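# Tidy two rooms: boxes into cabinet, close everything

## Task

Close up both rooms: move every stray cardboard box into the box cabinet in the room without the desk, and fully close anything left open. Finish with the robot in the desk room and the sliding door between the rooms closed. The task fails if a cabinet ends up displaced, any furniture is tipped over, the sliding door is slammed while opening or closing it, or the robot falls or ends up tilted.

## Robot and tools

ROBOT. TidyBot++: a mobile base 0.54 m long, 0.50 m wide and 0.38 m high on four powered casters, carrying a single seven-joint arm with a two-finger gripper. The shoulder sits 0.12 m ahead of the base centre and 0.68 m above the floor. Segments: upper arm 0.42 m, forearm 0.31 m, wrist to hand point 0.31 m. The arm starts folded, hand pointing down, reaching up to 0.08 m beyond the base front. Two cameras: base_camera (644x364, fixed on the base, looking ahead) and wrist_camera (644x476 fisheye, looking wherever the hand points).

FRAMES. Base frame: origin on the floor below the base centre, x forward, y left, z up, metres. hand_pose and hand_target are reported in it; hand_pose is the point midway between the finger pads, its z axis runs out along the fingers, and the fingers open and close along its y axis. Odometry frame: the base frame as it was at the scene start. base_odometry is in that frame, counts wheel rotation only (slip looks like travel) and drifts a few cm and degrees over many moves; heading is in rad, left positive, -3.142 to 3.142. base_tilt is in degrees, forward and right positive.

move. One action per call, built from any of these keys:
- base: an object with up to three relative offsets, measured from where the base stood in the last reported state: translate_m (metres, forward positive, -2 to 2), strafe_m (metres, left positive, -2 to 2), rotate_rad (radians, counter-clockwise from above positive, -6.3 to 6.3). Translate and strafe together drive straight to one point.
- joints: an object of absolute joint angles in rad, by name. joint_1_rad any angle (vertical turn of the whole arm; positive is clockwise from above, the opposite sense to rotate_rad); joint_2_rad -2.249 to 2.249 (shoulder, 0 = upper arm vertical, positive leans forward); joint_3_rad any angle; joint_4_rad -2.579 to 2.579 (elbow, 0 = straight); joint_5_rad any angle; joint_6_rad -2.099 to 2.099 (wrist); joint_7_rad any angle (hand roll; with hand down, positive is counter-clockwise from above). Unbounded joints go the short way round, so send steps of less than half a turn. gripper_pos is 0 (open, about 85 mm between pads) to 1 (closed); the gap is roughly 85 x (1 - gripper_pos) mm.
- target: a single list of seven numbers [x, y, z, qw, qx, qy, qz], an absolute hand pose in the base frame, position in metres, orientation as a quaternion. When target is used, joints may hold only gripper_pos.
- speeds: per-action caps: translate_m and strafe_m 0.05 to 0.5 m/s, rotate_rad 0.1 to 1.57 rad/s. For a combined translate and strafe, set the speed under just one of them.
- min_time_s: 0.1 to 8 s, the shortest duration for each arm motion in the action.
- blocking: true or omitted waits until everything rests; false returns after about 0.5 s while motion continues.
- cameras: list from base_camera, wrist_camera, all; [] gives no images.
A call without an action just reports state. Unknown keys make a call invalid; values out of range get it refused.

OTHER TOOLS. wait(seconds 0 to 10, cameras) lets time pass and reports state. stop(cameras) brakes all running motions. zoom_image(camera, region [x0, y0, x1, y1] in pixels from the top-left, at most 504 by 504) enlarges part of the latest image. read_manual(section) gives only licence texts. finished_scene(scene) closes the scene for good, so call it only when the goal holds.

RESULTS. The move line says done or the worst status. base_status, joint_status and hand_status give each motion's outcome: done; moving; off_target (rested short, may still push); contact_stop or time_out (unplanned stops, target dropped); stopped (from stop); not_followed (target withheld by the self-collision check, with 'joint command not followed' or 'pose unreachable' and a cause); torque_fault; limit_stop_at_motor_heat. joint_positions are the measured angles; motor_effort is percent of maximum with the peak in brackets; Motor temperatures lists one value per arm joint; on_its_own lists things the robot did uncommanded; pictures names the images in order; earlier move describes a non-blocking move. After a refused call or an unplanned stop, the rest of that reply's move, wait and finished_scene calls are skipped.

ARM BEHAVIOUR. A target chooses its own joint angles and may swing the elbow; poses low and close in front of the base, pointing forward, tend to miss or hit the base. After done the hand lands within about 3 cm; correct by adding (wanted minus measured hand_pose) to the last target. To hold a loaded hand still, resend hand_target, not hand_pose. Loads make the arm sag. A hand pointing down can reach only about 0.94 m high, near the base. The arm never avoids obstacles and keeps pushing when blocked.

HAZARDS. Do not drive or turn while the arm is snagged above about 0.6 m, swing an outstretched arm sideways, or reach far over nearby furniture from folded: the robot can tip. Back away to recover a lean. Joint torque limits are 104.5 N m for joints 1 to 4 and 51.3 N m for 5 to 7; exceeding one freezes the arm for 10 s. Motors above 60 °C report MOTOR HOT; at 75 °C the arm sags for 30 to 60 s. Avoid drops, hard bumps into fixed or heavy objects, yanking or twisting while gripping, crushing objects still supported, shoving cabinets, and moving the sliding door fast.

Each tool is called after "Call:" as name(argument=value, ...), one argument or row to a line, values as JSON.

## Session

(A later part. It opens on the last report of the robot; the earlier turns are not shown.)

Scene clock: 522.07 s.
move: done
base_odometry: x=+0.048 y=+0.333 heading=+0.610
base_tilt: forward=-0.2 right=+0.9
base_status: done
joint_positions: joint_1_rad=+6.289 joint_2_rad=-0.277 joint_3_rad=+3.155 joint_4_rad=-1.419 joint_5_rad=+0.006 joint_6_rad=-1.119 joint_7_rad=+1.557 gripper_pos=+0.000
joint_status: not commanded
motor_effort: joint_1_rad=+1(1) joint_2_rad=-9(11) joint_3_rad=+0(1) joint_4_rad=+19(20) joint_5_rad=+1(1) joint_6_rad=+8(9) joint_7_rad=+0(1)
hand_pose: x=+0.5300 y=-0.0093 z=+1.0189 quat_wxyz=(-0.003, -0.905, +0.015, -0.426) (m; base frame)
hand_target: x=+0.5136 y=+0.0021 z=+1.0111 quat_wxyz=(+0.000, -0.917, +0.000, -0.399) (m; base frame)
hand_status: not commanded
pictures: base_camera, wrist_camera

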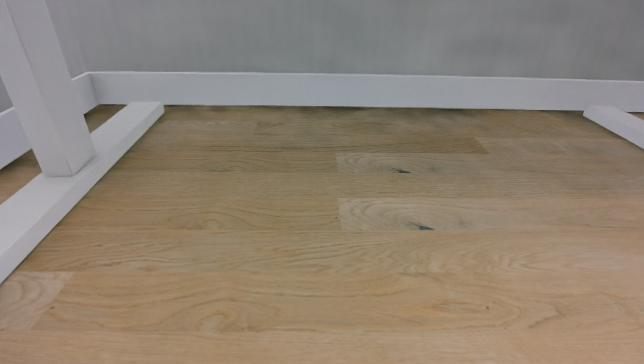

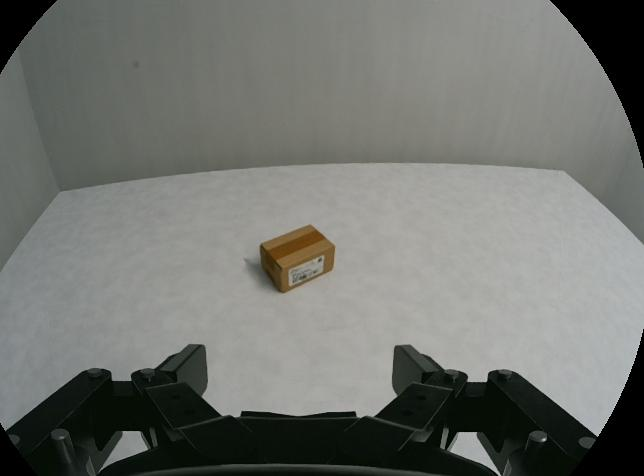

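Call:
move(
  base={"translate_m": 0.12},
  speeds={"translate_m": 0.1},
)

Call:
move(
  joints={"joint_1_rad": -0.308, "joint_2_rad": 0.5, "joint_3_rad": 3.14, "joint_4_rad": -0.596, "joint_5_rad": 0.596, "joint_6_rad": -1.795, "joint_7_rad": 0.513, "gripper_pos": 0.0},
  min_time_s=4,
)

Scene clock: 561.47 s.
move: done
base_odometry: x=+0.146 y=+0.402 heading=+0.610
base_tilt: forward=-0.2 right=+0.9
base_status: done
joint_positions: joint_1_rad=+6.289 joint_2_rad=-0.277 joint_3_rad=+3.155 joint_4_rad=-1.419 joint_5_rad=+0.006 joint_6_rad=-1.120 joint_7_rad=+1.557 gripper_pos=+0.000
joint_status: not commanded
motor_effort: joint_1_rad=+1(2) joint_2_rad=-8(11) joint_3_rad=+0(1) joint_4_rad=+18(20) joint_5_rad=+0(1) joint_6_rad=+8(9) joint_7_rad=+0(1)
hand_pose: x=+0.5298 y=-0.0093 z=+1.0189 quat_wxyz=(-0.003, -0.905, +0.015, -0.426) (m; base frame)
hand_target: x=+0.5136 y=+0.0021 z=+1.0111 quat_wxyz=(+0.000, -0.917, +0.000, -0.399) (m; base frame)
hand_status: not commanded
pictures: base_camera, wrist_camera

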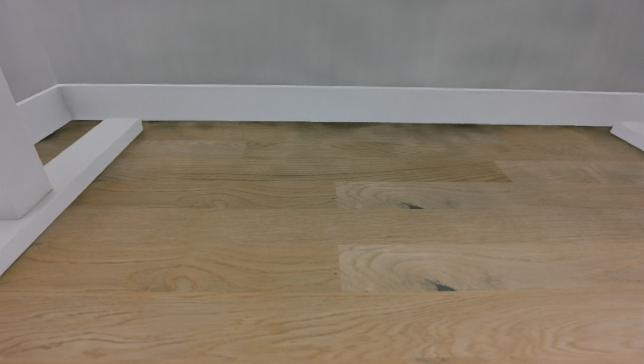

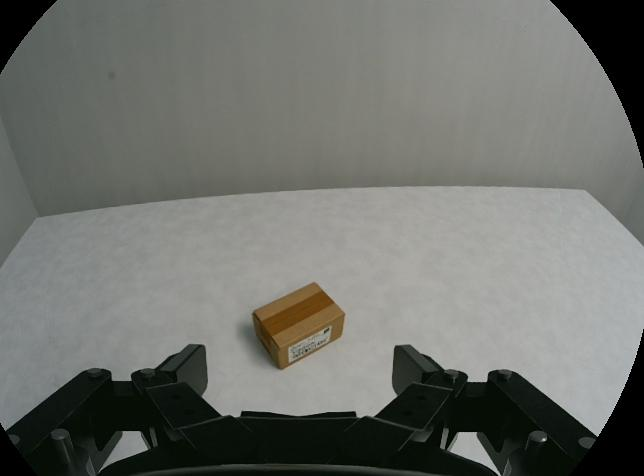

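Scene clock: 566.07 s.
move: done
base_odometry: x=+0.146 y=+0.402 heading=+0.610
base_tilt: forward=-0.2 right=+0.9
base_status: not commanded
joint_positions: joint_1_rad=+5.986 joint_2_rad=+0.486 joint_3_rad=+3.155 joint_4_rad=-0.615 joint_5_rad=+0.500 joint_6_rad=-1.717 joint_7_rad=+0.556 gripper_pos=+0.000
joint_status: all done
motor_effort: joint_1_rad=+1(2) joint_2_rad=-29(31) joint_3_rad=+1(2) joint_4_rad=+16(19) joint_5_rad=+4(6) joint_6_rad=+4(9) joint_7_rad=+0(1)
hand_pose: x=+0.6961 y=+0.0183 z=+0.9351 quat_wxyz=(-0.095, -0.866, +0.410, -0.269) (m; base frame)
hand_target: x=+0.6798 y=+0.0016 z=+0.9394 quat_wxyz=(-0.138, -0.846, +0.440, -0.267) (m; base frame)
hand_status: not commanded
pictures: base_camera, wrist_camera

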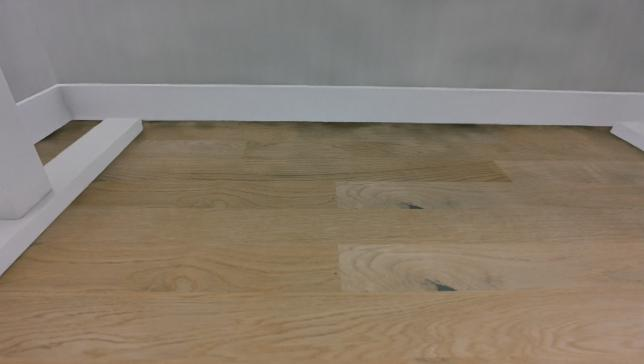

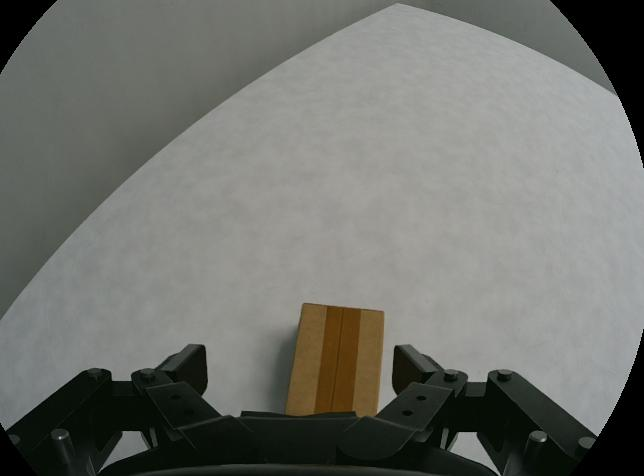

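Call:
move(
  joints={"joint_1_rad": -0.29, "joint_2_rad": 0.5, "joint_3_rad": 3.14, "joint_4_rad": -0.775, "joint_5_rad": 0.68, "joint_6_rad": -1.61, "joint_7_rad": 0.37, "gripper_pos": 0.0},
  min_time_s=3,
  cameras=["wrist_camera"],
)

Scene clock: 617.77 s.
move: done
base_odometry: x=+0.146 y=+0.402 heading=+0.610
base_tilt: forward=-0.2 right=+0.9
base_status: not commanded
joint_positions: joint_1_rad=+5.987 joint_2_rad=+0.486 joint_3_rad=+3.155 joint_4_rad=-0.757 joint_5_rad=+0.581 joint_6_rad=-1.686 joint_7_rad=+0.413 gripper_pos=+0.000
joint_status: all done
motor_effort: joint_1_rad=+0(2) joint_2_rad=-30(31) joint_3_rad=+1(2) joint_4_rad=+16(17) joint_5_rad=+5(6) joint_6_rad=+3(5) joint_7_rad=+0(1)
hand_pose: x=+0.6876 y=-0.0074 z=+0.8993 quat_wxyz=(-0.145, -0.836, +0.459, -0.262) (m; base frame)
hand_target: x=+0.7125 y=-0.0250 z=+0.9074 quat_wxyz=(-0.159, -0.816, +0.461, -0.311) (m; base frame)
hand_status: not commanded
pictures: wrist_camera

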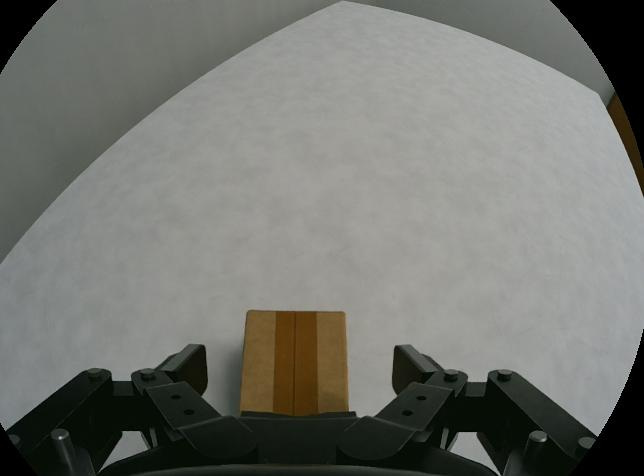

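Call:
move(
  joints={"joint_1_rad": -0.29, "joint_2_rad": 0.45, "joint_3_rad": 3.14, "joint_4_rad": -0.973, "joint_5_rad": 0.68, "joint_6_rad": -1.469, "joint_7_rad": 0.28, "gripper_pos": 0.0},
  min_time_s=3,
  cameras=["wrist_camera"],
)

Scene clock: 633.23 s.
move: done
base_odometry: x=+0.146 y=+0.402 heading=+0.610
base_tilt: forward=-0.2 right=+0.9
base_status: not commanded
joint_positions: joint_1_rad=+5.987 joint_2_rad=+0.481 joint_3_rad=+3.155 joint_4_rad=-0.955 joint_5_rad=+0.582 joint_6_rad=-1.545 joint_7_rad=+0.323 gripper_pos=+0.000
joint_status: all done
motor_effort: joint_1_rad=+1(1) joint_2_rad=-29(31) joint_3_rad=+1(2) joint_4_rad=+17(18) joint_5_rad=+6(7) joint_6_rad=+2(4) joint_7_rad=+0(1)
hand_pose: x=+0.6935 y=-0.0075 z=+0.8412 quat_wxyz=(-0.155, -0.839, +0.455, -0.256) (m; base frame)
hand_target: x=+0.7117 y=-0.0243 z=+0.8731 quat_wxyz=(-0.151, -0.817, +0.455, -0.319) (m; base frame)
hand_status: not commanded
pictures: wrist_camera

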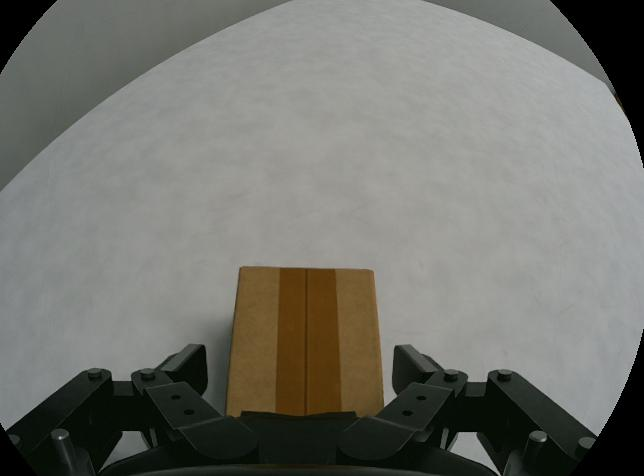

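Call:
move(
  joints={"gripper_pos": 0.45},
  cameras=["wrist_camera"],
)

Scene clock: 637.33 s.
move: off_target
base_odometry: x=+0.146 y=+0.402 heading=+0.610
base_tilt: forward=-0.2 right=+0.9
base_status: not commanded
joint_positions: joint_1_rad=+5.987 joint_2_rad=+0.478 joint_3_rad=+3.155 joint_4_rad=-0.957 joint_5_rad=+0.583 joint_6_rad=-1.543 joint_7_rad=+0.323 gripper_pos=+0.352
joint_status: gripper_pos off_target (ended at +0.352, target +0.450)
motor_effort: joint_1_rad=+0(1) joint_2_rad=-30(31) joint_3_rad=+1(2) joint_4_rad=+17(18) joint_5_rad=+6(6) joint_6_rad=+3(3) joint_7_rad=+0(1)
hand_pose: x=+0.6933 y=-0.0079 z=+0.8422 quat_wxyz=(-0.155, -0.838, +0.455, -0.257) (m; base frame)
hand_target: x=+0.7117 y=-0.0243 z=+0.8731 quat_wxyz=(-0.151, -0.817, +0.455, -0.319) (m; base frame)
hand_status: not commanded
pictures: wrist_camera

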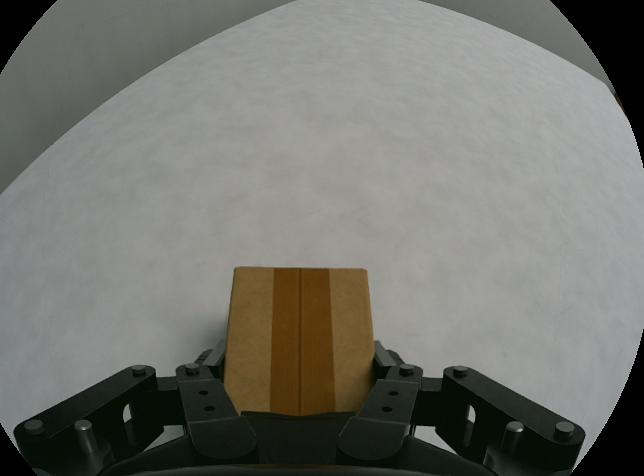

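Call:
move(
  joints={"joint_1_rad": -0.29, "joint_2_rad": 0.48, "joint_3_rad": 3.14, "joint_4_rad": -0.62, "joint_5_rad": 0.68, "joint_6_rad": -1.80, "joint_7_rad": 0.48},
  min_time_s=3,
  cameras=["wrist_camera"],
)

Scene clock: 644.93 s.
move: done
base_odometry: x=+0.146 y=+0.402 heading=+0.610
base_tilt: forward=-0.2 right=+0.9
base_status: not commanded
joint_positions: joint_1_rad=+5.987 joint_2_rad=+0.478 joint_3_rad=+3.155 joint_4_rad=-0.643 joint_5_rad=+0.583 joint_6_rad=-1.724 joint_7_rad=+0.437 gripper_pos=+0.352
joint_status: all done
motor_effort: joint_1_rad=-1(1) joint_2_rad=-30(32) joint_3_rad=+0(2) joint_4_rad=+16(18) joint_5_rad=+6(8) joint_6_rad=+4(5) joint_7_rad=+1(1)
hand_pose: x=+0.6896 y=-0.0063 z=+0.9408 quat_wxyz=(-0.118, -0.827, +0.467, -0.288) (m; base frame)
hand_target: x=+0.6700 y=-0.0326 z=+0.9551 quat_wxyz=(-0.169, -0.818, +0.470, -0.287) (m; base frame)
hand_status: not commanded
pictures: wrist_camera

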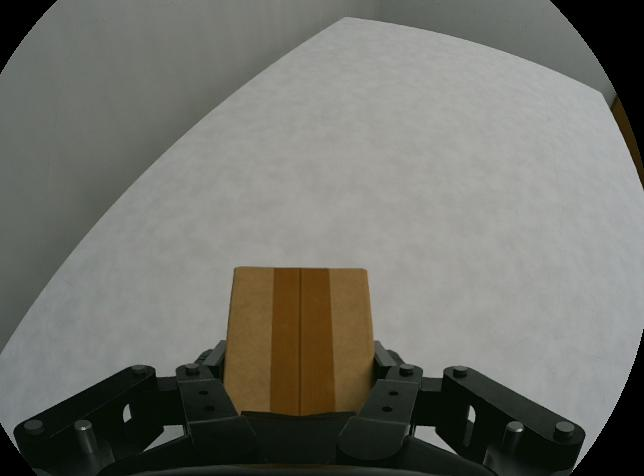

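Call:
move(
  base={"translate_m": -0.6},
  speeds={"translate_m": 0.2},
)

Scene clock: 652.57 s.
move: done
base_odometry: x=-0.346 y=+0.058 heading=+0.610
base_tilt: forward=-0.2 right=+0.9
base_status: done
joint_positions: joint_1_rad=+5.990 joint_2_rad=+0.483 joint_3_rad=+3.155 joint_4_rad=-0.641 joint_5_rad=+0.585 joint_6_rad=-1.731 joint_7_rad=+0.437 gripper_pos=+0.352
joint_status: not commanded
motor_effort: joint_1_rad=+0(2) joint_2_rad=-30(34) joint_3_rad=+2(2) joint_4_rad=+17(17) joint_5_rad=+6(7) joint_6_rad=+4(5) joint_7_rad=+0(1)
hand_pose: x=+0.6890 y=-0.0087 z=+0.9385 quat_wxyz=(-0.122, -0.827, +0.469, -0.285) (m; base frame)
hand_target: x=+0.6700 y=-0.0326 z=+0.9551 quat_wxyz=(-0.169, -0.818, +0.470, -0.287) (m; base frame)
hand_status: not commanded
pictures: base_camera, wrist_camera

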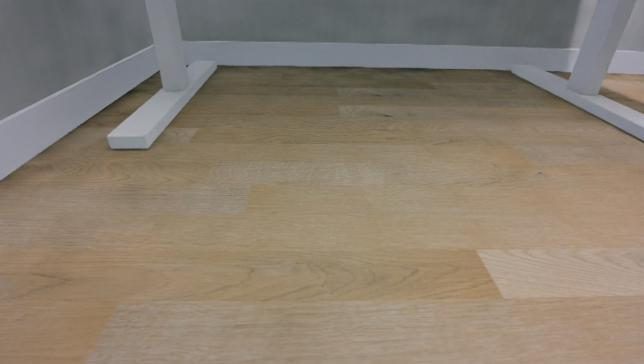

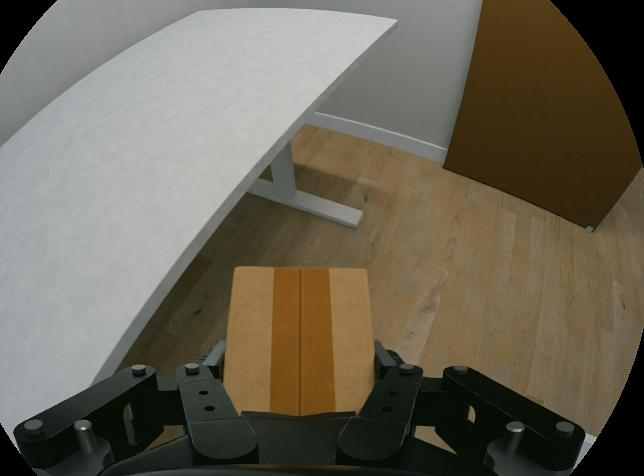

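Call:
move(
  joints={"joint_1_rad": 0.0, "joint_2_rad": -0.354, "joint_3_rad": 3.14, "joint_4_rad": -2.53, "joint_5_rad": 0.0, "joint_6_rad": 0.4, "joint_7_rad": 1.57},
  min_time_s=3,
  cameras=[],
)

Call:
move(
  base={"rotate_rad": -1.553},
  speeds={"rotate_rad": 0.6},
  cameras=[],
)

Call:
move(
  base={"translate_m": 0.47, "strafe_m": -0.485},
  speeds={"translate_m": 0.3},
)

Scene clock: 664.67 s.
move: done
base_odometry: x=-0.346 y=+0.058 heading=+0.610
base_tilt: forward=-0.3 right=+0.9
base_status: not commanded
joint_positions: joint_1_rad=+6.269 joint_2_rad=-0.335 joint_3_rad=+3.155 joint_4_rad=-2.517 joint_5_rad=+0.087 joint_6_rad=+0.305 joint_7_rad=+1.526 gripper_pos=+0.352
joint_status: all done
motor_effort: joint_1_rad=+1(1) joint_2_rad=-6(31) joint_3_rad=+0(3) joint_4_rad=+19(21) joint_5_rad=+1(7) joint_6_rad=+11(11) joint_7_rad=+0(2)
hand_pose: x=+0.5347 y=+0.0095 z=+0.8047 quat_wxyz=(+0.001, -0.807, -0.022, -0.591) (m; base frame)
hand_target: x=+0.5364 y=+0.0021 z=+0.8342 quat_wxyz=(+0.000, -0.776, +0.000, -0.631) (m; base frame)
hand_status: not commanded
pictures: none
No camera images: "cameras" was empty.

Scene clock: 667.93 s.
move: done
base_odometry: x=-0.346 y=+0.058 heading=-0.942
base_tilt: forward=-0.2 right=+0.9
base_status: done
joint_positions: joint_1_rad=+6.275 joint_2_rad=-0.336 joint_3_rad=+3.154 joint_4_rad=-2.517 joint_5_rad=+0.083 joint_6_rad=+0.308 joint_7_rad=+1.527 gripper_pos=+0.352
joint_status: not commanded
motor_effort: joint_1_rad=+0(1) joint_2_rad=-6(8) joint_3_rad=+0(2) joint_4_rad=+20(20) joint_5_rad=+0(1) joint_6_rad=+10(11) joint_7_rad=+0(1)
hand_pose: x=+0.5349 y=+0.0070 z=+0.8056 quat_wxyz=(+0.000, -0.806, -0.019, -0.592) (m; base frame)
hand_target: x=+0.5364 y=+0.0021 z=+0.8342 quat_wxyz=(+0.000, -0.776, +0.000, -0.631) (m; base frame)
hand_status: not commanded
pictures: none
No camera images: "cameras" was empty.

Scene clock: 673.57 s.
move: time_out
base_odometry: x=-0.461 y=-0.605 heading=-0.938
base_tilt: forward=-0.2 right=+0.9
base_status: translate_m time_out (by the wheels' count: +0.469 of +0.470); strafe_m time_out (by the wheels' count: -0.483 of -0.485)
joint_positions: joint_1_rad=+6.282 joint_2_rad=-0.345 joint_3_rad=+3.150 joint_4_rad=-2.524 joint_5_rad=+0.077 joint_6_rad=+0.314 joint_7_rad=+1.528 gripper_pos=+0.352
joint_status: not commanded
motor_effort: joint_1_rad=+0(5) joint_2_rad=-7(14) joint_3_rad=+0(7) joint_4_rad=+19(23) joint_5_rad=+0(2) joint_6_rad=+11(12) joint_7_rad=+0(1)
hand_pose: x=+0.5328 y=+0.0059 z=+0.8079 quat_wxyz=(+0.000, -0.803, -0.016, -0.596) (m; base frame)
hand_target: x=+0.5364 y=+0.0021 z=+0.8342 quat_wxyz=(+0.000, -0.776, +0.000, -0.631) (m; base frame)
hand_status: not commanded
pictures: base_camera, wrist_camera

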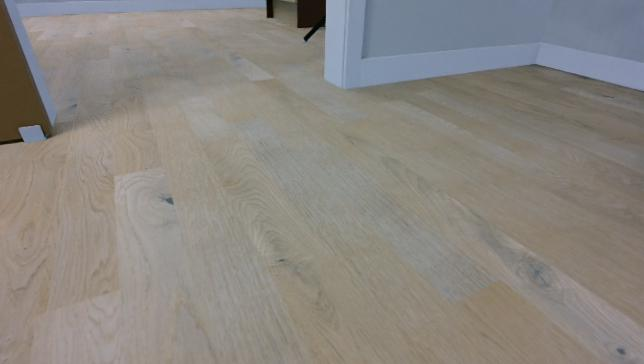

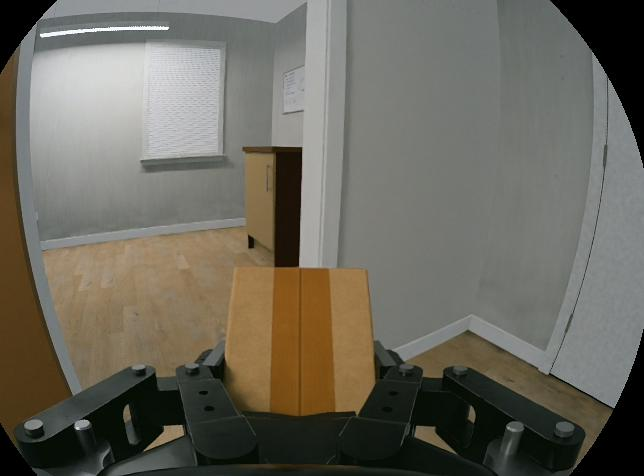

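Call:
move(
  base={"strafe_m": 0.12},
  speeds={"strafe_m": 0.15},
)

Scene clock: 694.40 s.
move: done
base_odometry: x=-0.364 y=-0.535 heading=-0.938
base_tilt: forward=-0.2 right=+0.9
base_status: done
joint_positions: joint_1_rad=+6.282 joint_2_rad=-0.345 joint_3_rad=+3.150 joint_4_rad=-2.524 joint_5_rad=+0.077 joint_6_rad=+0.314 joint_7_rad=+1.528 gripper_pos=+0.352
joint_status: not commanded
motor_effort: joint_1_rad=+1(1) joint_2_rad=-7(8) joint_3_rad=+0(2) joint_4_rad=+20(20) joint_5_rad=+1(1) joint_6_rad=+11(11) joint_7_rad=+0(1)
hand_pose: x=+0.5327 y=+0.0059 z=+0.8081 quat_wxyz=(+0.000, -0.803, -0.016, -0.596) (m; base frame)
hand_target: x=+0.5364 y=+0.0021 z=+0.8342 quat_wxyz=(+0.000, -0.776, +0.000, -0.631) (m; base frame)
hand_status: not commanded
pictures: base_camera, wrist_camera

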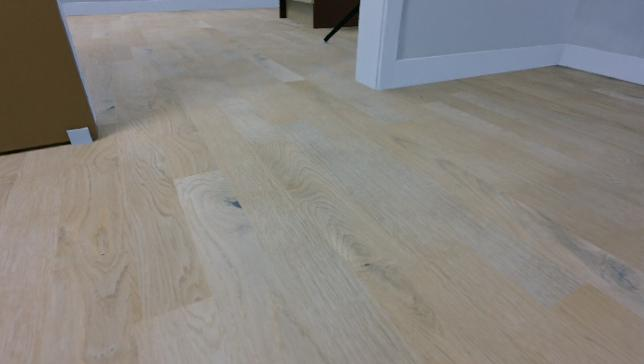

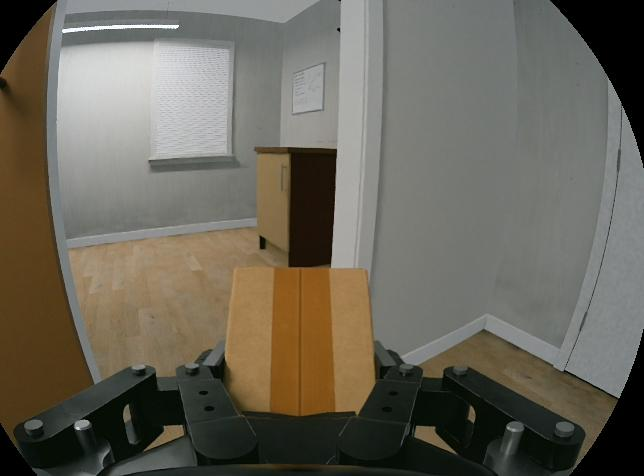

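Call:
move(
  base={"translate_m": 0.18},
  speeds={"translate_m": 0.15},
  cameras=[],
)

Call:
move(
  base={"rotate_rad": 0.36},
  speeds={"rotate_rad": 0.4},
)

Scene clock: 706.37 s.
move: done
base_odometry: x=-0.257 y=-0.680 heading=-0.938
base_tilt: forward=-0.2 right=+0.9
base_status: done
joint_positions: joint_1_rad=+6.282 joint_2_rad=-0.347 joint_3_rad=+3.150 joint_4_rad=-2.524 joint_5_rad=+0.077 joint_6_rad=+0.315 joint_7_rad=+1.528 gripper_pos=+0.352
joint_status: not commanded
motor_effort: joint_1_rad=+1(1) joint_2_rad=-6(8) joint_3_rad=+0(1) joint_4_rad=+20(20) joint_5_rad=+0(1) joint_6_rad=+11(11) joint_7_rad=+0(1)
hand_pose: x=+0.5324 y=+0.0060 z=+0.8089 quat_wxyz=(+0.000, -0.802, -0.016, -0.597) (m; base frame)
hand_target: x=+0.5364 y=+0.0021 z=+0.8342 quat_wxyz=(+0.000, -0.776, +0.000, -0.631) (m; base frame)
hand_status: not commanded
pictures: none
No camera images: "cameras" was empty.

Scene clock: 707.83 s.
move: done
base_odometry: x=-0.257 y=-0.680 heading=-0.579
base_tilt: forward=-0.2 right=+0.9
base_status: done
joint_positions: joint_1_rad=+6.282 joint_2_rad=-0.347 joint_3_rad=+3.150 joint_4_rad=-2.524 joint_5_rad=+0.077 joint_6_rad=+0.315 joint_7_rad=+1.528 gripper_pos=+0.352
joint_status: not commanded
motor_effort: joint_1_rad=+0(2) joint_2_rad=-6(7) joint_3_rad=+0(2) joint_4_rad=+19(20) joint_5_rad=+1(1) joint_6_rad=+11(11) joint_7_rad=+1(1)
hand_pose: x=+0.5324 y=+0.0059 z=+0.8089 quat_wxyz=(+0.000, -0.802, -0.016, -0.597) (m; base frame)
hand_target: x=+0.5364 y=+0.0021 z=+0.8342 quat_wxyz=(+0.000, -0.776, +0.000, -0.631) (m; base frame)
hand_status: not commanded
pictures: base_camera, wrist_camera

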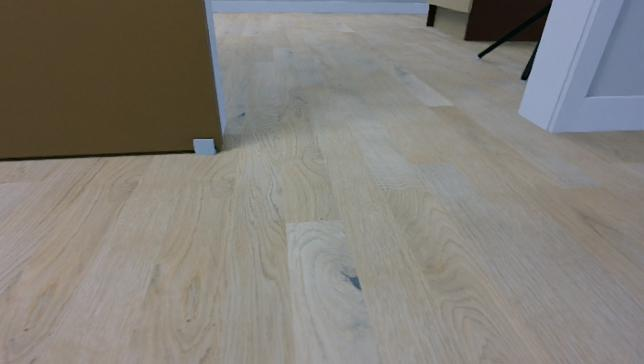

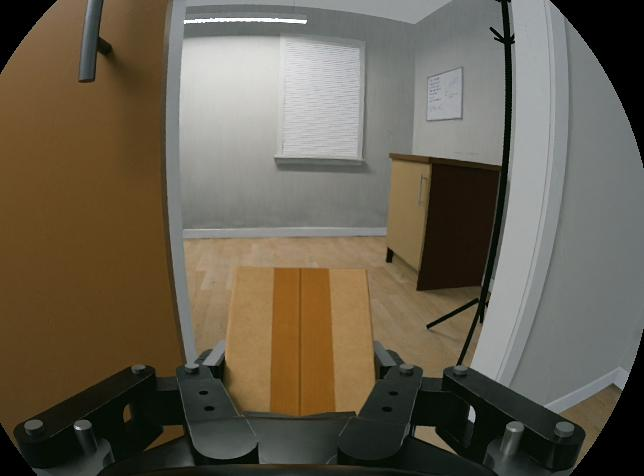

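Call:
move(
  base={"rotate_rad": 0.1},
  speeds={"rotate_rad": 0.4},
  cameras=[],
)

Call:
move(
  base={"translate_m": 0.2},
  speeds={"translate_m": 0.2},
  cameras=[],
)

Call:
move(
  base={"strafe_m": -0.8},
  speeds={"strafe_m": 0.3},
)

Scene clock: 727.03 s.
move: done
base_odometry: x=-0.257 y=-0.680 heading=-0.480
base_tilt: forward=-0.2 right=+0.9
base_status: done
joint_positions: joint_1_rad=+6.282 joint_2_rad=-0.347 joint_3_rad=+3.148 joint_4_rad=-2.524 joint_5_rad=+0.077 joint_6_rad=+0.315 joint_7_rad=+1.528 gripper_pos=+0.352
joint_status: not commanded
motor_effort: joint_1_rad=+0(2) joint_2_rad=-6(7) joint_3_rad=+1(2) joint_4_rad=+19(20) joint_5_rad=+1(1) joint_6_rad=+11(11) joint_7_rad=+1(1)
hand_pose: x=+0.5323 y=+0.0065 z=+0.8089 quat_wxyz=(+0.000, -0.802, -0.017, -0.597) (m; base frame)
hand_target: x=+0.5364 y=+0.0021 z=+0.8342 quat_wxyz=(+0.000, -0.776, +0.000, -0.631) (m; base frame)
hand_status: not commanded
pictures: none
No camera images: "cameras" was empty.

Scene clock: 728.77 s.
move: done
base_odometry: x=-0.080 y=-0.772 heading=-0.479
base_tilt: forward=-0.2 right=+0.9
base_status: done
joint_positions: joint_1_rad=+6.282 joint_2_rad=-0.348 joint_3_rad=+3.148 joint_4_rad=-2.524 joint_5_rad=+0.077 joint_6_rad=+0.315 joint_7_rad=+1.528 gripper_pos=+0.352
joint_status: not commanded
motor_effort: joint_1_rad=+0(1) joint_2_rad=-7(8) joint_3_rad=+1(1) joint_4_rad=+19(20) joint_5_rad=+1(1) joint_6_rad=+11(11) joint_7_rad=+0(1)
hand_pose: x=+0.5322 y=+0.0065 z=+0.8092 quat_wxyz=(+0.000, -0.802, -0.017, -0.597) (m; base frame)
hand_target: x=+0.5364 y=+0.0021 z=+0.8342 quat_wxyz=(+0.000, -0.776, +0.000, -0.631) (m; base frame)
hand_status: not commanded
pictures: none
No camera images: "cameras" was empty.

Scene clock: 732.33 s.
move: done
base_odometry: x=-0.449 y=-1.482 heading=-0.479
base_tilt: forward=-0.2 right=+0.9
base_status: done
joint_positions: joint_1_rad=+6.282 joint_2_rad=-0.348 joint_3_rad=+3.148 joint_4_rad=-2.524 joint_5_rad=+0.077 joint_6_rad=+0.315 joint_7_rad=+1.528 gripper_pos=+0.352
joint_status: not commanded
motor_effort: joint_1_rad=+0(1) joint_2_rad=-6(7) joint_3_rad=+1(3) joint_4_rad=+19(20) joint_5_rad=+0(1) joint_6_rad=+11(11) joint_7_rad=+0(1)
hand_pose: x=+0.5322 y=+0.0065 z=+0.8092 quat_wxyz=(+0.000, -0.802, -0.017, -0.597) (m; base frame)
hand_target: x=+0.5364 y=+0.0021 z=+0.8342 quat_wxyz=(+0.000, -0.776, +0.000, -0.631) (m; base frame)
hand_status: not commanded
pictures: base_camera, wrist_camera

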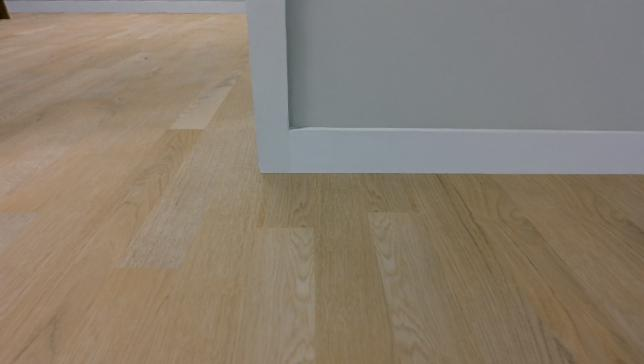

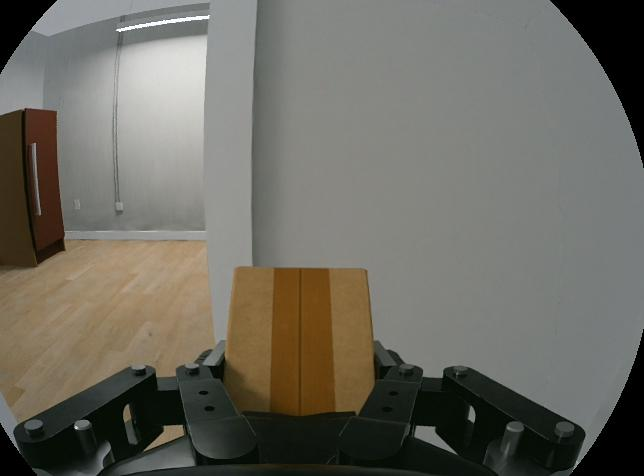

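Call:
move(
  base={"rotate_rad": 3.14},
  speeds={"rotate_rad": 0.7},
  cameras=[],
)

Call:
move(
  base={"translate_m": -0.24},
  speeds={"translate_m": 0.2},
)

Scene clock: 742.60 s.
move: done
base_odometry: x=-0.449 y=-1.482 heading=+2.660
base_tilt: forward=-0.2 right=+0.9
base_status: done
joint_positions: joint_1_rad=+6.282 joint_2_rad=-0.348 joint_3_rad=+3.148 joint_4_rad=-2.524 joint_5_rad=+0.077 joint_6_rad=+0.315 joint_7_rad=+1.528 gripper_pos=+0.352
joint_status: not commanded
motor_effort: joint_1_rad=+0(2) joint_2_rad=-5(8) joint_3_rad=+0(2) joint_4_rad=+20(20) joint_5_rad=+0(1) joint_6_rad=+11(11) joint_7_rad=+0(1)
hand_pose: x=+0.5322 y=+0.0065 z=+0.8092 quat_wxyz=(+0.000, -0.802, -0.017, -0.597) (m; base frame)
hand_target: x=+0.5364 y=+0.0021 z=+0.8342 quat_wxyz=(+0.000, -0.776, +0.000, -0.631) (m; base frame)
hand_status: not commanded
pictures: none
No camera images: "cameras" was empty.

Scene clock: 744.53 s.
move: done
base_odometry: x=-0.236 y=-1.593 heading=+2.661
base_tilt: forward=-0.2 right=+0.9
base_status: done
joint_positions: joint_1_rad=+6.282 joint_2_rad=-0.349 joint_3_rad=+3.148 joint_4_rad=-2.524 joint_5_rad=+0.077 joint_6_rad=+0.315 joint_7_rad=+1.528 gripper_pos=+0.352
joint_status: not commanded
motor_effort: joint_1_rad=+1(1) joint_2_rad=-7(10) joint_3_rad=+0(1) joint_4_rad=+19(21) joint_5_rad=+1(1) joint_6_rad=+11(11) joint_7_rad=+0(1)
hand_pose: x=+0.5321 y=+0.0065 z=+0.8097 quat_wxyz=(+0.000, -0.802, -0.017, -0.598) (m; base frame)
hand_target: x=+0.5364 y=+0.0021 z=+0.8342 quat_wxyz=(+0.000, -0.776, +0.000, -0.631) (m; base frame)
hand_status: not commanded
pictures: base_camera, wrist_camera

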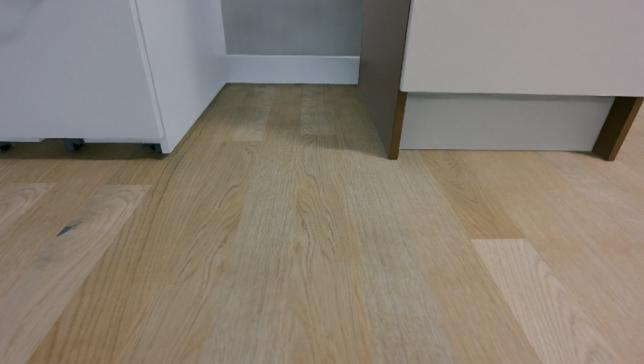

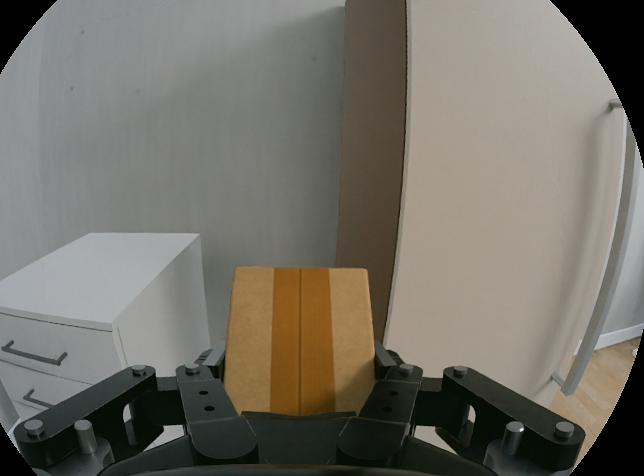

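Call:
zoom_image(
  camera="base_camera",
  region=[140, 60, 420, 180],
)

Call:
zoom_image(
  camera="base_camera",
  region=[364, 70, 644, 190],
)

Scaled by 1.800.

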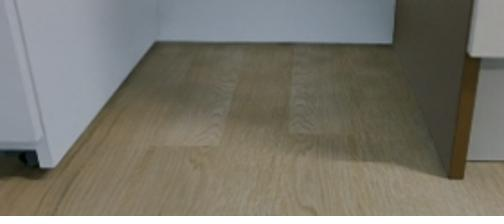

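Scaled by 1.800.

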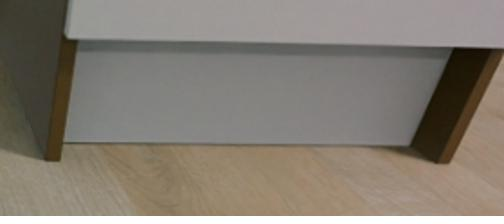

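Call:
move(
  base={"strafe_m": -1.24},
  speeds={"strafe_m": 0.3},
  cameras=[],
)

Call:
move(
  base={"translate_m": 0.68},
  speeds={"translate_m": 0.3},
)

Call:
move(
  base={"rotate_rad": 0.785},
  speeds={"rotate_rad": 0.6},
)

Scene clock: 781.43 s.
move: done
base_odometry: x=+0.338 y=-0.494 heading=+2.661
base_tilt: forward=-0.2 right=+0.9
base_status: done
joint_positions: joint_1_rad=+6.282 joint_2_rad=-0.349 joint_3_rad=+3.148 joint_4_rad=-2.524 joint_5_rad=+0.077 joint_6_rad=+0.315 joint_7_rad=+1.528 gripper_pos=+0.352
joint_status: not commanded
motor_effort: joint_1_rad=+1(2) joint_2_rad=-6(7) joint_3_rad=+1(3) joint_4_rad=+20(20) joint_5_rad=+0(1) joint_6_rad=+11(11) joint_7_rad=+0(1)
hand_pose: x=+0.5321 y=+0.0065 z=+0.8097 quat_wxyz=(+0.000, -0.802, -0.017, -0.598) (m; base frame)
hand_target: x=+0.5364 y=+0.0021 z=+0.8342 quat_wxyz=(+0.000, -0.776, +0.000, -0.631) (m; base frame)
hand_status: not commanded
pictures: none
No camera images: "cameras" was empty.

Scene clock: 784.60 s.
move: done
base_odometry: x=-0.265 y=-0.179 heading=+2.661
base_tilt: forward=-0.2 right=+0.9
base_status: done
joint_positions: joint_1_rad=+6.282 joint_2_rad=-0.349 joint_3_rad=+3.148 joint_4_rad=-2.524 joint_5_rad=+0.077 joint_6_rad=+0.316 joint_7_rad=+1.528 gripper_pos=+0.352
joint_status: not commanded
motor_effort: joint_1_rad=+0(2) joint_2_rad=-7(8) joint_3_rad=+0(1) joint_4_rad=+20(21) joint_5_rad=+0(1) joint_6_rad=+11(11) joint_7_rad=+0(1)
hand_pose: x=+0.5321 y=+0.0065 z=+0.8094 quat_wxyz=(+0.000, -0.802, -0.017, -0.597) (m; base frame)
hand_target: x=+0.5364 y=+0.0021 z=+0.8342 quat_wxyz=(+0.000, -0.776, +0.000, -0.631) (m; base frame)
hand_status: not commanded
pictures: base_camera, wrist_camera

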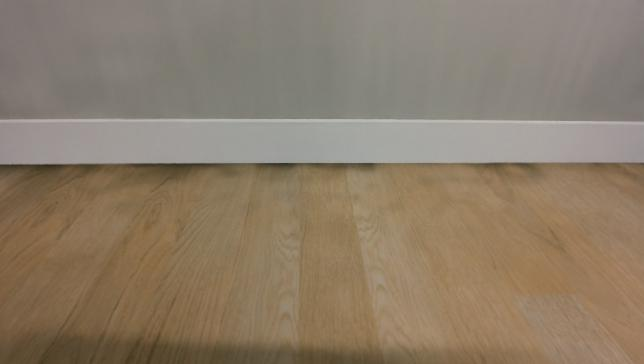

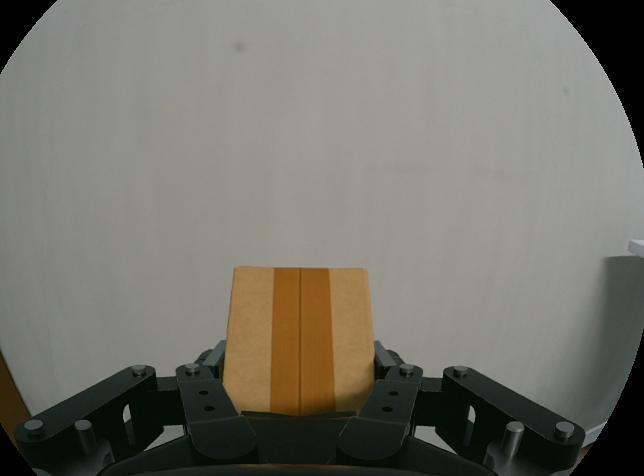

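Scene clock: 786.60 s.
move: done
base_odometry: x=-0.265 y=-0.179 heading=-2.839
base_tilt: forward=-0.2 right=+0.9
base_status: done
joint_positions: joint_1_rad=+6.282 joint_2_rad=-0.349 joint_3_rad=+3.148 joint_4_rad=-2.524 joint_5_rad=+0.077 joint_6_rad=+0.316 joint_7_rad=+1.528 gripper_pos=+0.352
joint_status: not commanded
motor_effort: joint_1_rad=-1(1) joint_2_rad=-5(8) joint_3_rad=+0(2) joint_4_rad=+20(20) joint_5_rad=+0(1) joint_6_rad=+10(11) joint_7_rad=+0(1)
hand_pose: x=+0.5321 y=+0.0065 z=+0.8094 quat_wxyz=(+0.000, -0.802, -0.017, -0.597) (m; base frame)
hand_target: x=+0.5364 y=+0.0021 z=+0.8342 quat_wxyz=(+0.000, -0.776, +0.000, -0.631) (m; base frame)
hand_status: not commanded
pictures: base_camera, wrist_camera

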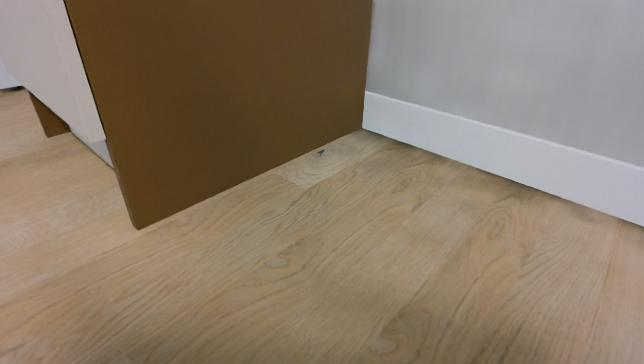

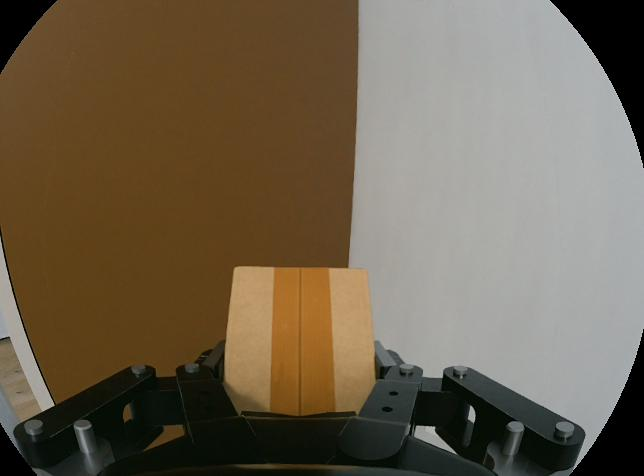

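Call:
zoom_image(
  camera="base_camera",
  region=[100, 110, 400, 240],
)

Call:
zoom_image(
  camera="base_camera",
  region=[260, 110, 400, 190],
)

Scaled by 1.680.

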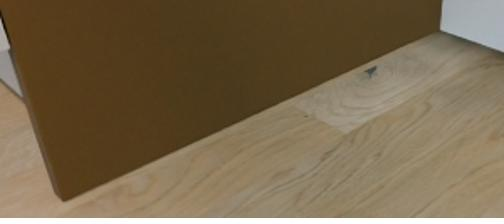

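Scaled by 3.600.

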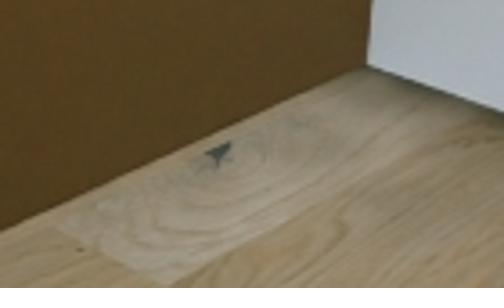

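Call:
move(
  base={"rotate_rad": 2.384},
  speeds={"rotate_rad": 0.7},
  cameras=[],
)

Call:
move(
  base={"translate_m": 0.38},
  speeds={"translate_m": 0.25},
  cameras=[],
)

Call:
move(
  base={"strafe_m": -0.73},
  speeds={"strafe_m": 0.25},
)

Scene clock: 818.43 s.
move: done
base_odometry: x=-0.265 y=-0.179 heading=-0.456
base_tilt: forward=-0.2 right=+0.9
base_status: done
joint_positions: joint_1_rad=+6.282 joint_2_rad=-0.349 joint_3_rad=+3.148 joint_4_rad=-2.524 joint_5_rad=+0.077 joint_6_rad=+0.316 joint_7_rad=+1.528 gripper_pos=+0.352
joint_status: not commanded
motor_effort: joint_1_rad=+0(2) joint_2_rad=-5(7) joint_3_rad=+0(2) joint_4_rad=+19(20) joint_5_rad=+0(1) joint_6_rad=+11(11) joint_7_rad=+0(1)
hand_pose: x=+0.5321 y=+0.0063 z=+0.8094 quat_wxyz=(+0.000, -0.802, -0.016, -0.597) (m; base frame)
hand_target: x=+0.5364 y=+0.0021 z=+0.8342 quat_wxyz=(+0.000, -0.776, +0.000, -0.631) (m; base frame)
hand_status: not commanded
pictures: none
No camera images: "cameras" was empty.

Scene clock: 820.77 s.
move: done
base_odometry: x=+0.076 y=-0.346 heading=-0.455
base_tilt: forward=-0.2 right=+0.9
base_status: done
joint_positions: joint_1_rad=+6.282 joint_2_rad=-0.349 joint_3_rad=+3.148 joint_4_rad=-2.525 joint_5_rad=+0.077 joint_6_rad=+0.316 joint_7_rad=+1.528 gripper_pos=+0.352
joint_status: not commanded
motor_effort: joint_1_rad=+0(1) joint_2_rad=-7(8) joint_3_rad=+1(1) joint_4_rad=+19(20) joint_5_rad=+1(1) joint_6_rad=+11(11) joint_7_rad=+0(1)
hand_pose: x=+0.5321 y=+0.0063 z=+0.8095 quat_wxyz=(+0.000, -0.802, -0.016, -0.598) (m; base frame)
hand_target: x=+0.5364 y=+0.0021 z=+0.8342 quat_wxyz=(+0.000, -0.776, +0.000, -0.631) (m; base frame)
hand_status: not commanded
pictures: none
No camera images: "cameras" was empty.

Scene clock: 824.50 s.
move: done
base_odometry: x=-0.244 y=-1.002 heading=-0.454
base_tilt: forward=-0.2 right=+0.9
base_status: done
joint_positions: joint_1_rad=+6.282 joint_2_rad=-0.349 joint_3_rad=+3.148 joint_4_rad=-2.525 joint_5_rad=+0.077 joint_6_rad=+0.316 joint_7_rad=+1.528 gripper_pos=+0.352
joint_status: not commanded
motor_effort: joint_1_rad=+1(2) joint_2_rad=-6(7) joint_3_rad=+0(2) joint_4_rad=+19(20) joint_5_rad=+1(1) joint_6_rad=+11(11) joint_7_rad=+0(1)
hand_pose: x=+0.5321 y=+0.0063 z=+0.8095 quat_wxyz=(+0.000, -0.802, -0.016, -0.598) (m; base frame)
hand_target: x=+0.5364 y=+0.0021 z=+0.8342 quat_wxyz=(+0.000, -0.776, +0.000, -0.631) (m; base frame)
hand_status: not commanded
pictures: base_camera, wrist_camera

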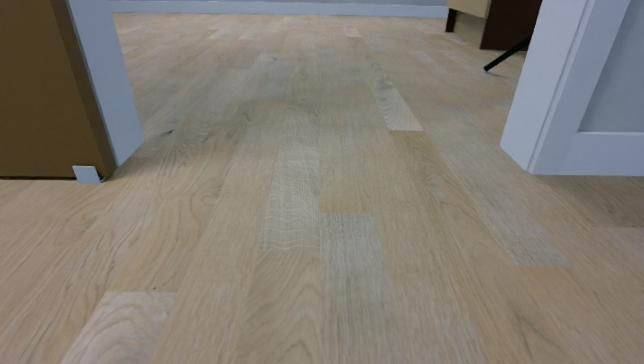

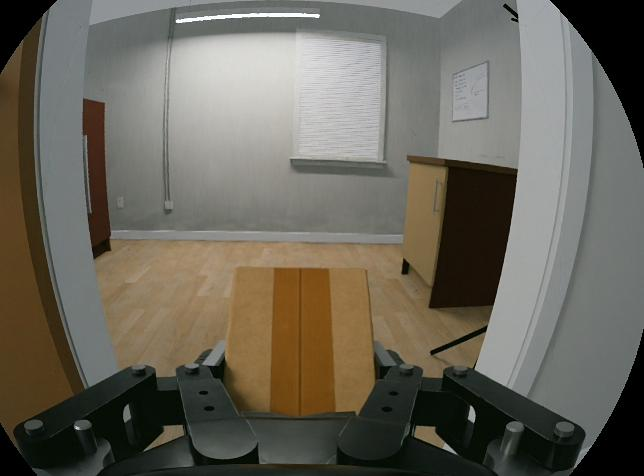

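Call:
move(
  base={"translate_m": 0.65},
  speeds={"translate_m": 0.25},
)

Scene clock: 832.23 s.
move: done
base_odometry: x=+0.340 y=-1.288 heading=-0.454
base_tilt: forward=-0.2 right=+0.9
base_status: done
joint_positions: joint_1_rad=+6.282 joint_2_rad=-0.349 joint_3_rad=+3.148 joint_4_rad=-2.525 joint_5_rad=+0.077 joint_6_rad=+0.316 joint_7_rad=+1.528 gripper_pos=+0.352
joint_status: not commanded
motor_effort: joint_1_rad=+0(1) joint_2_rad=-6(8) joint_3_rad=+1(1) joint_4_rad=+20(21) joint_5_rad=+0(1) joint_6_rad=+10(11) joint_7_rad=+0(1)
hand_pose: x=+0.5320 y=+0.0063 z=+0.8095 quat_wxyz=(+0.000, -0.802, -0.017, -0.598) (m; base frame)
hand_target: x=+0.5364 y=+0.0021 z=+0.8342 quat_wxyz=(+0.000, -0.776, +0.000, -0.631) (m; base frame)
hand_status: not commanded
pictures: base_camera, wrist_camera

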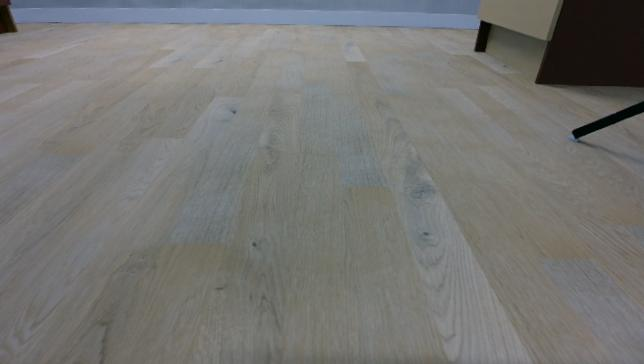

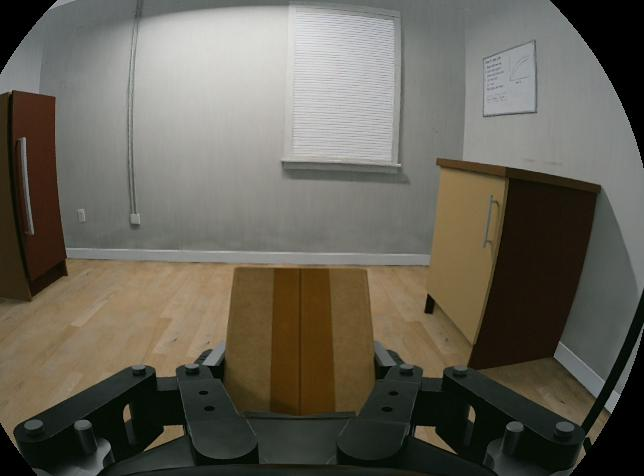

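Call:
move(
  base={"translate_m": 0.8},
  speeds={"translate_m": 0.25},
)

Scene clock: 842.57 s.
move: done
base_odometry: x=+1.059 y=-1.639 heading=-0.454
base_tilt: forward=-0.2 right=+0.9
base_status: done
joint_positions: joint_1_rad=+6.282 joint_2_rad=-0.349 joint_3_rad=+3.148 joint_4_rad=-2.525 joint_5_rad=+0.077 joint_6_rad=+0.316 joint_7_rad=+1.528 gripper_pos=+0.352
joint_status: not commanded
motor_effort: joint_1_rad=+0(1) joint_2_rad=-6(8) joint_3_rad=+0(1) joint_4_rad=+20(20) joint_5_rad=+0(1) joint_6_rad=+11(11) joint_7_rad=+0(1)
hand_pose: x=+0.5320 y=+0.0063 z=+0.8094 quat_wxyz=(+0.000, -0.802, -0.017, -0.598) (m; base frame)
hand_target: x=+0.5364 y=+0.0021 z=+0.8342 quat_wxyz=(+0.000, -0.776, +0.000, -0.631) (m; base frame)
hand_status: not commanded
pictures: base_camera, wrist_camera

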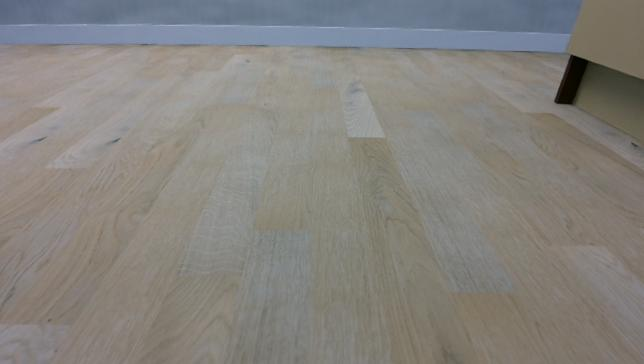

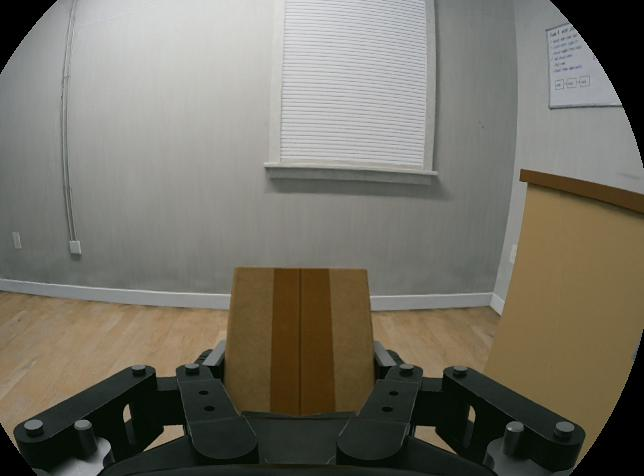

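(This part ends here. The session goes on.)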